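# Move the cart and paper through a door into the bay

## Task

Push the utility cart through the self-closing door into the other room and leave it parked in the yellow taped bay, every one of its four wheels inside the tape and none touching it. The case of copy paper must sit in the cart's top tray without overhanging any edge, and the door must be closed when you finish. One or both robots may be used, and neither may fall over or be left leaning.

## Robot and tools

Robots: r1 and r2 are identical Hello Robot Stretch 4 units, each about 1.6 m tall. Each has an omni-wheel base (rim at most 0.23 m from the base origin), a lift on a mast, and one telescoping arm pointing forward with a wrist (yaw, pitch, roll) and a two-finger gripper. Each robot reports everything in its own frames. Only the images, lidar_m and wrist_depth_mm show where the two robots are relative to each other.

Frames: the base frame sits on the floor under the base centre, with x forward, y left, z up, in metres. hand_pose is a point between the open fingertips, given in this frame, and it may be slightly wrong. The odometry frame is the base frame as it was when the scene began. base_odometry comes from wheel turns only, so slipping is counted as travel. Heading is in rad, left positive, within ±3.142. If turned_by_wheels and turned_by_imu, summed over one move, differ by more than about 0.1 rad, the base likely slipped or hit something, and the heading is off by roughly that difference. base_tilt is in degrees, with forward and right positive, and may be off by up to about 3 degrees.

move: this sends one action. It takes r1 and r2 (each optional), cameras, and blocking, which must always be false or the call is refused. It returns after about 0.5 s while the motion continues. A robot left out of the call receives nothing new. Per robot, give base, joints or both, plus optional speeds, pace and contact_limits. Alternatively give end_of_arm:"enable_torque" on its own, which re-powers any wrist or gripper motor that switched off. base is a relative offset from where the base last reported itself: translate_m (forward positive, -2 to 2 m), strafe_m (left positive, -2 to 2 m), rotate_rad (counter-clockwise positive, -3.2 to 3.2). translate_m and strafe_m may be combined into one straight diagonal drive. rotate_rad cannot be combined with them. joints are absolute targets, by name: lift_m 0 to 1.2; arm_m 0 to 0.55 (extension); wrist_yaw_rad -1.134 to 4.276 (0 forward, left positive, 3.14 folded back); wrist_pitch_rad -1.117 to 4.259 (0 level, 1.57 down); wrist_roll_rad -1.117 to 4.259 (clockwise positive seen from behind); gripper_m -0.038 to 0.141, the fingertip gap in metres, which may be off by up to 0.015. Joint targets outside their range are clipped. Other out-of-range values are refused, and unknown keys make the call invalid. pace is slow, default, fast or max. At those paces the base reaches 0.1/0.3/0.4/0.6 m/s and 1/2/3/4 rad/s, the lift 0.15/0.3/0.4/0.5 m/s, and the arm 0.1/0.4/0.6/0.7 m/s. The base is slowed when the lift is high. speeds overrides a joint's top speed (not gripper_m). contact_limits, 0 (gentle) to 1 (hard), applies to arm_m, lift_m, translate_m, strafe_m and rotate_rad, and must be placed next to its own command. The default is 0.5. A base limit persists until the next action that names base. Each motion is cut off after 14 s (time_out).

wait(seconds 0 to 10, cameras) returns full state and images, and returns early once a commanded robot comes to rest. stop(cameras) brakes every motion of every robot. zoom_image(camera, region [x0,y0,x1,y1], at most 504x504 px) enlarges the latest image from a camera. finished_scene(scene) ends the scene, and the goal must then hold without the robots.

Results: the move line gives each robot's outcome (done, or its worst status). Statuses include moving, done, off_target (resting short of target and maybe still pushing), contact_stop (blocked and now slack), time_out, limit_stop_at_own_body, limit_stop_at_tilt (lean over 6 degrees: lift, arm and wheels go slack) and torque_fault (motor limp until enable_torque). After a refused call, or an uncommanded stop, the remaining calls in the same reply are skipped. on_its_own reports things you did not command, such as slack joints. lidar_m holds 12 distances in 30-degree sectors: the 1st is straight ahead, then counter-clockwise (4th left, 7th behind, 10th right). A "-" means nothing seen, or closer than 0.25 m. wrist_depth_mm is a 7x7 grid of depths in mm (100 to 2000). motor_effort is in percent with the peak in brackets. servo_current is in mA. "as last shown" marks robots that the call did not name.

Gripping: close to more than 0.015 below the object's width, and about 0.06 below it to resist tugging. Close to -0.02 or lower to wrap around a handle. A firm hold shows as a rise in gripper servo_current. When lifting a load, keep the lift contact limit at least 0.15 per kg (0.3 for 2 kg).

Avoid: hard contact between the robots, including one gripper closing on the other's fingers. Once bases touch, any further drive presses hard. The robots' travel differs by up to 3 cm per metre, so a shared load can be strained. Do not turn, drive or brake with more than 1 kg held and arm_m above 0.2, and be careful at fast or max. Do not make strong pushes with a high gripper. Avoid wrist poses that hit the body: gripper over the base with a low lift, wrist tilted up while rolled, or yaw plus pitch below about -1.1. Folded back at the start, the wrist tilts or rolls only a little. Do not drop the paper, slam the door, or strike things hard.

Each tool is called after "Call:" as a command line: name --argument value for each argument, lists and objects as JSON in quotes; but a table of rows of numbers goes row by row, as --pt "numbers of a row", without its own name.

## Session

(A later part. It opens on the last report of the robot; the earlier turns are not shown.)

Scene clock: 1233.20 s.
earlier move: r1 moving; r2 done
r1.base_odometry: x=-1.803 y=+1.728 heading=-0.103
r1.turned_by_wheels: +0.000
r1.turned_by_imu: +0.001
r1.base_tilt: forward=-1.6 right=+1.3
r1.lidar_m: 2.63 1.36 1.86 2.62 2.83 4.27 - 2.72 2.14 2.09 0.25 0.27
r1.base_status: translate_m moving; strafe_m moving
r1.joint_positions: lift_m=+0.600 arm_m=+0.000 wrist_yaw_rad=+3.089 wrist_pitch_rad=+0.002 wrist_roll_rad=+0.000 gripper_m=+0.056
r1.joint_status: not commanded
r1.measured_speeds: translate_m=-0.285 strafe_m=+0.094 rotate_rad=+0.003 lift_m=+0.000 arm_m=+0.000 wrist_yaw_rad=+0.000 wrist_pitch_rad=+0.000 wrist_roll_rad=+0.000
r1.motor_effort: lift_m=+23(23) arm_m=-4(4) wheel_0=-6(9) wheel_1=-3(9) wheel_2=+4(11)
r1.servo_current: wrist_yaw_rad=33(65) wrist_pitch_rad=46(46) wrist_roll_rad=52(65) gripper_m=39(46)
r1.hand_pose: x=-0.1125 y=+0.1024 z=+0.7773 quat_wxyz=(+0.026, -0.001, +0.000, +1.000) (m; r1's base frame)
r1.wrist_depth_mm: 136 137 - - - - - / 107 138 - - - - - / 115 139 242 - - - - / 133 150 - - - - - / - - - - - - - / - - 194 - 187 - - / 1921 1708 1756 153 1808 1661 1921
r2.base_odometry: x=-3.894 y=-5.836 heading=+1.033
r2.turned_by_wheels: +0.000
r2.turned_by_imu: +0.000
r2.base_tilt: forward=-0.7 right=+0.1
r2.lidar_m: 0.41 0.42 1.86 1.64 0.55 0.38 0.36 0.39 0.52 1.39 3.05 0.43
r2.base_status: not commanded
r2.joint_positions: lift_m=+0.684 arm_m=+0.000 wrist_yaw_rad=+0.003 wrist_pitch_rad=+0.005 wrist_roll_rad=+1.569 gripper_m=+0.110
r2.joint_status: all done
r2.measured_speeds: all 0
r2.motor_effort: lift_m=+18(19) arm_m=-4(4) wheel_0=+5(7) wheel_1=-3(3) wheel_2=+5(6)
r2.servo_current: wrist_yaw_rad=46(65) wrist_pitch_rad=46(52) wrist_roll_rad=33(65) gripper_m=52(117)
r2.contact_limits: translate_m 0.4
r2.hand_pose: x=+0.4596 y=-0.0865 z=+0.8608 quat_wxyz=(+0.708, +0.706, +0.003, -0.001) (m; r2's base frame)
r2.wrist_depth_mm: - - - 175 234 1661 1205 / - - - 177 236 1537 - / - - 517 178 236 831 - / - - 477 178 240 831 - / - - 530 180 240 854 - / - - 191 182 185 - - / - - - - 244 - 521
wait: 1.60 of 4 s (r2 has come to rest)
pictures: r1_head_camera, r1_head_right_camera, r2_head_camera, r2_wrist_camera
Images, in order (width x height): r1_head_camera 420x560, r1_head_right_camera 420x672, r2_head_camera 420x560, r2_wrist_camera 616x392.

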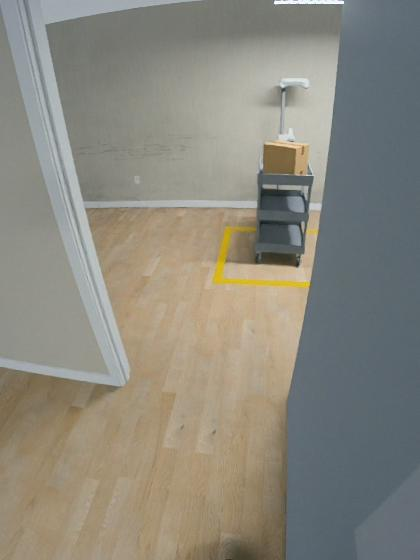

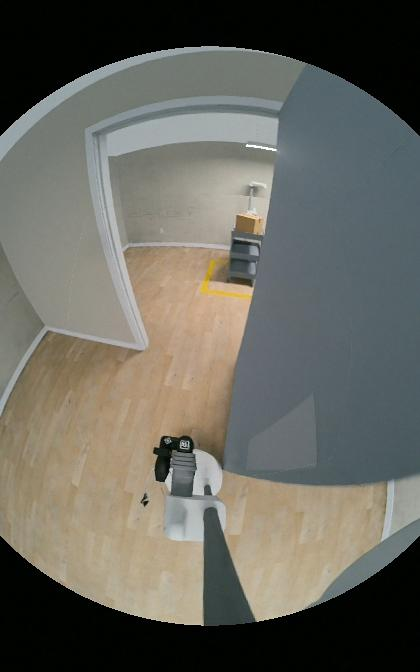

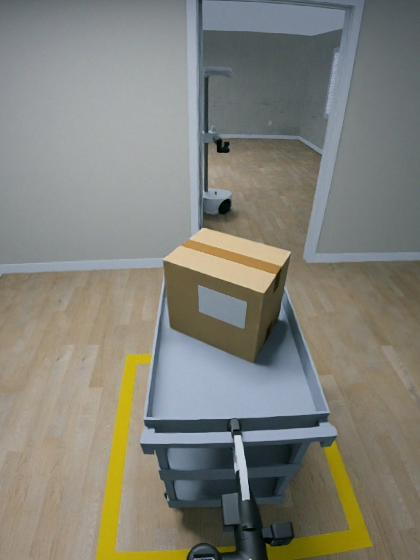

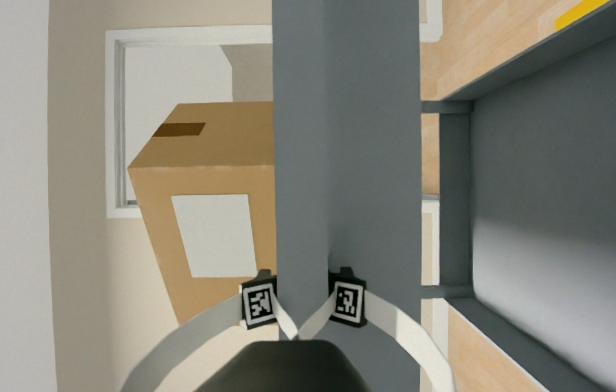

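Call:
move --blocking false --r2 '{"base":{"translate_m":-0.09},"pace":"slow","contact_limits":{"translate_m":0.3}}' --cameras '["r1_head_camera"]'

Call:
zoom_image --camera "r1_head_camera" --region '[200, 120, 340, 300]'

Call:
wait --seconds 3 --cameras '["r2_head_camera","r1_head_camera","r2_wrist_camera"]'

Scene clock: 1238.77 s.
earlier move: r1 done
move: r2 moving
r1.base_odometry: x=-2.248 y=+1.930 heading=-0.104
r1.turned_by_wheels: +0.000
r1.turned_by_imu: +0.000
r1.base_tilt: forward=-1.6 right=+1.3
r1.lidar_m: 1.54 1.56 2.54 2.50 2.72 4.11 - 2.86 2.26 2.23 2.08 1.62
r1.base_status: done
r1.joint_positions: lift_m=+0.600 arm_m=+0.000 wrist_yaw_rad=+3.089 wrist_pitch_rad=+0.002 wrist_roll_rad=+0.000 gripper_m=+0.056
r1.joint_status: not commanded
r1.measured_speeds: all 0
r1.motor_effort: lift_m=+23(23) arm_m=-4(4) wheel_0=-3(3) wheel_1=-3(4) wheel_2=-1(1)
r1.servo_current: wrist_yaw_rad=39(65) wrist_pitch_rad=39(46) wrist_roll_rad=65(65) gripper_m=33(46)
r1.hand_pose: x=-0.1125 y=+0.1024 z=+0.7773 quat_wxyz=(+0.026, -0.001, +0.000, +1.000) (m; r1's base frame)
r1.wrist_depth_mm: - 138 - - - - - / 107 138 - - - - - / 114 138 233 - - - - / 132 150 - - - - - / - - - - - - - / - - 193 - 187 - - / 1983 1756 1708 153 1756 1661 1808
r2.base_odometry: x=-3.900 y=-5.846 heading=+1.033
r2.turned_by_wheels: +0.000
r2.turned_by_imu: +0.001
r2.base_tilt: forward=-0.7 right=+0.1
r2.lidar_m: 0.41 0.44 1.87 1.57 0.53 0.36 0.33 0.37 0.49 1.34 3.03 0.43
r2.base_status: translate_m moving
r2.joint_positions: lift_m=+0.684 arm_m=+0.000 wrist_yaw_rad=+0.003 wrist_pitch_rad=+0.003 wrist_roll_rad=+1.569 gripper_m=+0.110
r2.joint_status: not commanded
r2.measured_speeds: translate_m=-0.047 strafe_m=+0.000 rotate_rad=-0.001 lift_m=+0.000 arm_m=+0.000 wrist_yaw_rad=+0.000 wrist_pitch_rad=+0.000 wrist_roll_rad=+0.000
r2.motor_effort: lift_m=+17(18) arm_m=-3(4) wheel_0=-4(10) wheel_1=-5(7) wheel_2=+9(10)
r2.servo_current: wrist_yaw_rad=46(59) wrist_pitch_rad=39(52) wrist_roll_rad=46(52) gripper_m=52(59)
r2.contact_limits: translate_m 0.3
r2.hand_pose: x=+0.4595 y=-0.0867 z=+0.8614 quat_wxyz=(+0.708, +0.706, +0.002, +0.000) (m; r2's base frame)
r2.wrist_depth_mm: - - - 185 244 1661 1255 / - - - 186 246 1708 - / - - 530 187 248 854 - / - - 484 189 248 842 - / - - 530 190 249 831 - / - - 198 190 191 - - / - - - - - 1708 525
pictures: r1_head_camera
Images, in order (width x height): r1_head_camera 420x560.

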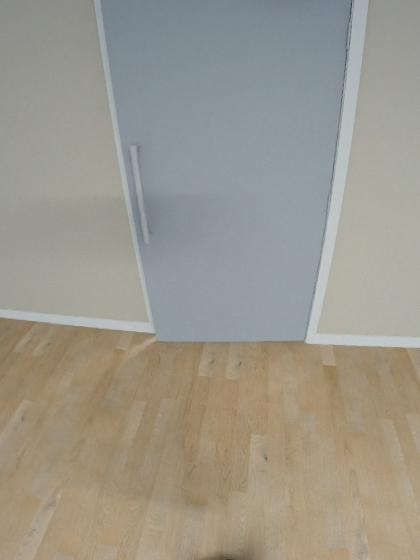

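Scaled by 2.800 from the camera's 420x560 image, which has a finer 600x800 frame.

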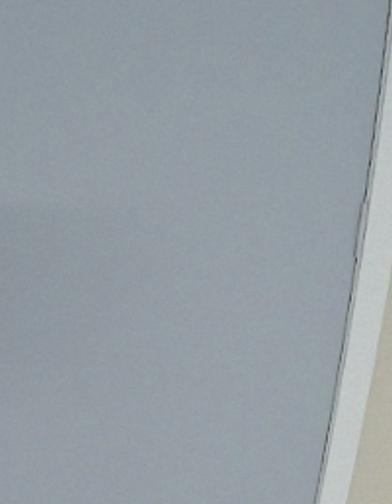

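Scene clock: 1240.43 s.
earlier move: r2 done
r1.base_odometry: x=-2.248 y=+1.930 heading=-0.104
r1.turned_by_wheels: +0.000
r1.turned_by_imu: +0.000
r1.base_tilt: forward=-1.6 right=+1.2
r1.lidar_m: 1.59 1.74 2.56 2.50 2.72 4.11 - 2.85 2.24 2.20 2.08 1.62
r1.base_status: done
r1.joint_positions: lift_m=+0.600 arm_m=+0.000 wrist_yaw_rad=+3.089 wrist_pitch_rad=+0.002 wrist_roll_rad=+0.000 gripper_m=+0.056
r1.joint_status: not commanded
r1.measured_speeds: all 0
r1.motor_effort: lift_m=+23(23) arm_m=-4(4) wheel_0=-2(3) wheel_1=-3(4) wheel_2=-1(1)
r1.servo_current: wrist_yaw_rad=72(72) wrist_pitch_rad=46(52) wrist_roll_rad=33(65) gripper_m=39(46)
r1.hand_pose: x=-0.1125 y=+0.1024 z=+0.7773 quat_wxyz=(+0.026, -0.001, +0.000, +1.000) (m; r1's base frame)
r1.wrist_depth_mm: - 138 - - - - - / 107 138 - - - - - / 114 139 233 - - - - / 132 150 - - - - - / - - - - - - - / - - 193 - 187 - - / 1921 1756 1708 153 1863 1708 1921
r2.base_odometry: x=-3.940 y=-5.913 heading=+1.033
r2.turned_by_wheels: +0.000
r2.turned_by_imu: +0.000
r2.base_tilt: forward=-0.7 right=+0.1
r2.lidar_m: 0.49 2.59 1.86 1.22 0.42 0.27 0.26 0.29 0.41 1.04 3.05 0.52
r2.base_status: done
r2.joint_positions: lift_m=+0.684 arm_m=+0.000 wrist_yaw_rad=+0.003 wrist_pitch_rad=+0.003 wrist_roll_rad=+1.569 gripper_m=+0.110
r2.joint_status: not commanded
r2.measured_speeds: all 0
r2.motor_effort: lift_m=+17(18) arm_m=-4(4) wheel_0=-3(10) wheel_1=-4(8) wheel_2=+6(10)
r2.servo_current: wrist_yaw_rad=59(59) wrist_pitch_rad=46(52) wrist_roll_rad=65(65) gripper_m=52(59)
r2.contact_limits: translate_m 0.3
r2.hand_pose: x=+0.4595 y=-0.0867 z=+0.8614 quat_wxyz=(+0.708, +0.706, +0.002, +0.000) (m; r2's base frame)
r2.wrist_depth_mm: - - - 322 325 1397 338 / - - - 320 324 1708 - / - - 634 322 325 904 - / - - 564 327 327 917 - / - - 621 329 325 - - / - - 198 271 191 - - / - - - - - 1756 530
wait: 1.67 of 3 s (r2 has come to rest)
pictures: r1_head_camera, r2_head_camera, r2_wrist_camera
Images, in order (width x height): r1_head_camera 420x560, r2_head_camera 420x560, r2_wrist_camera 616x392.

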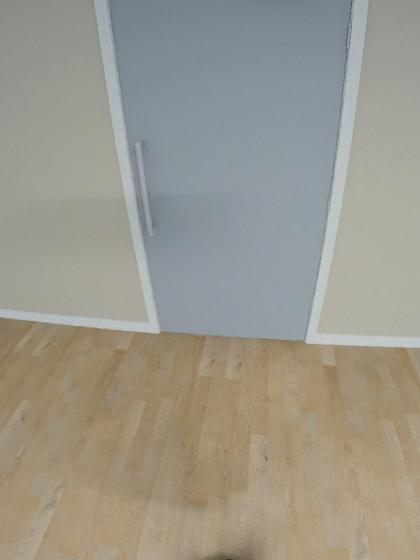

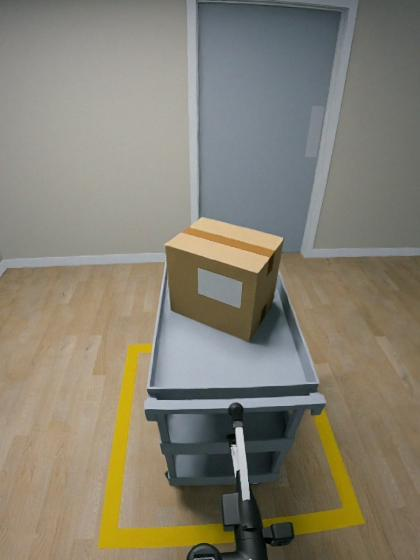

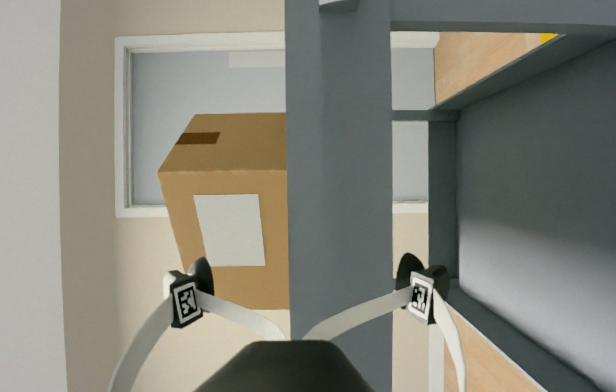

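Call:
finished_scene --scene 1

The scene is finished: the task was done.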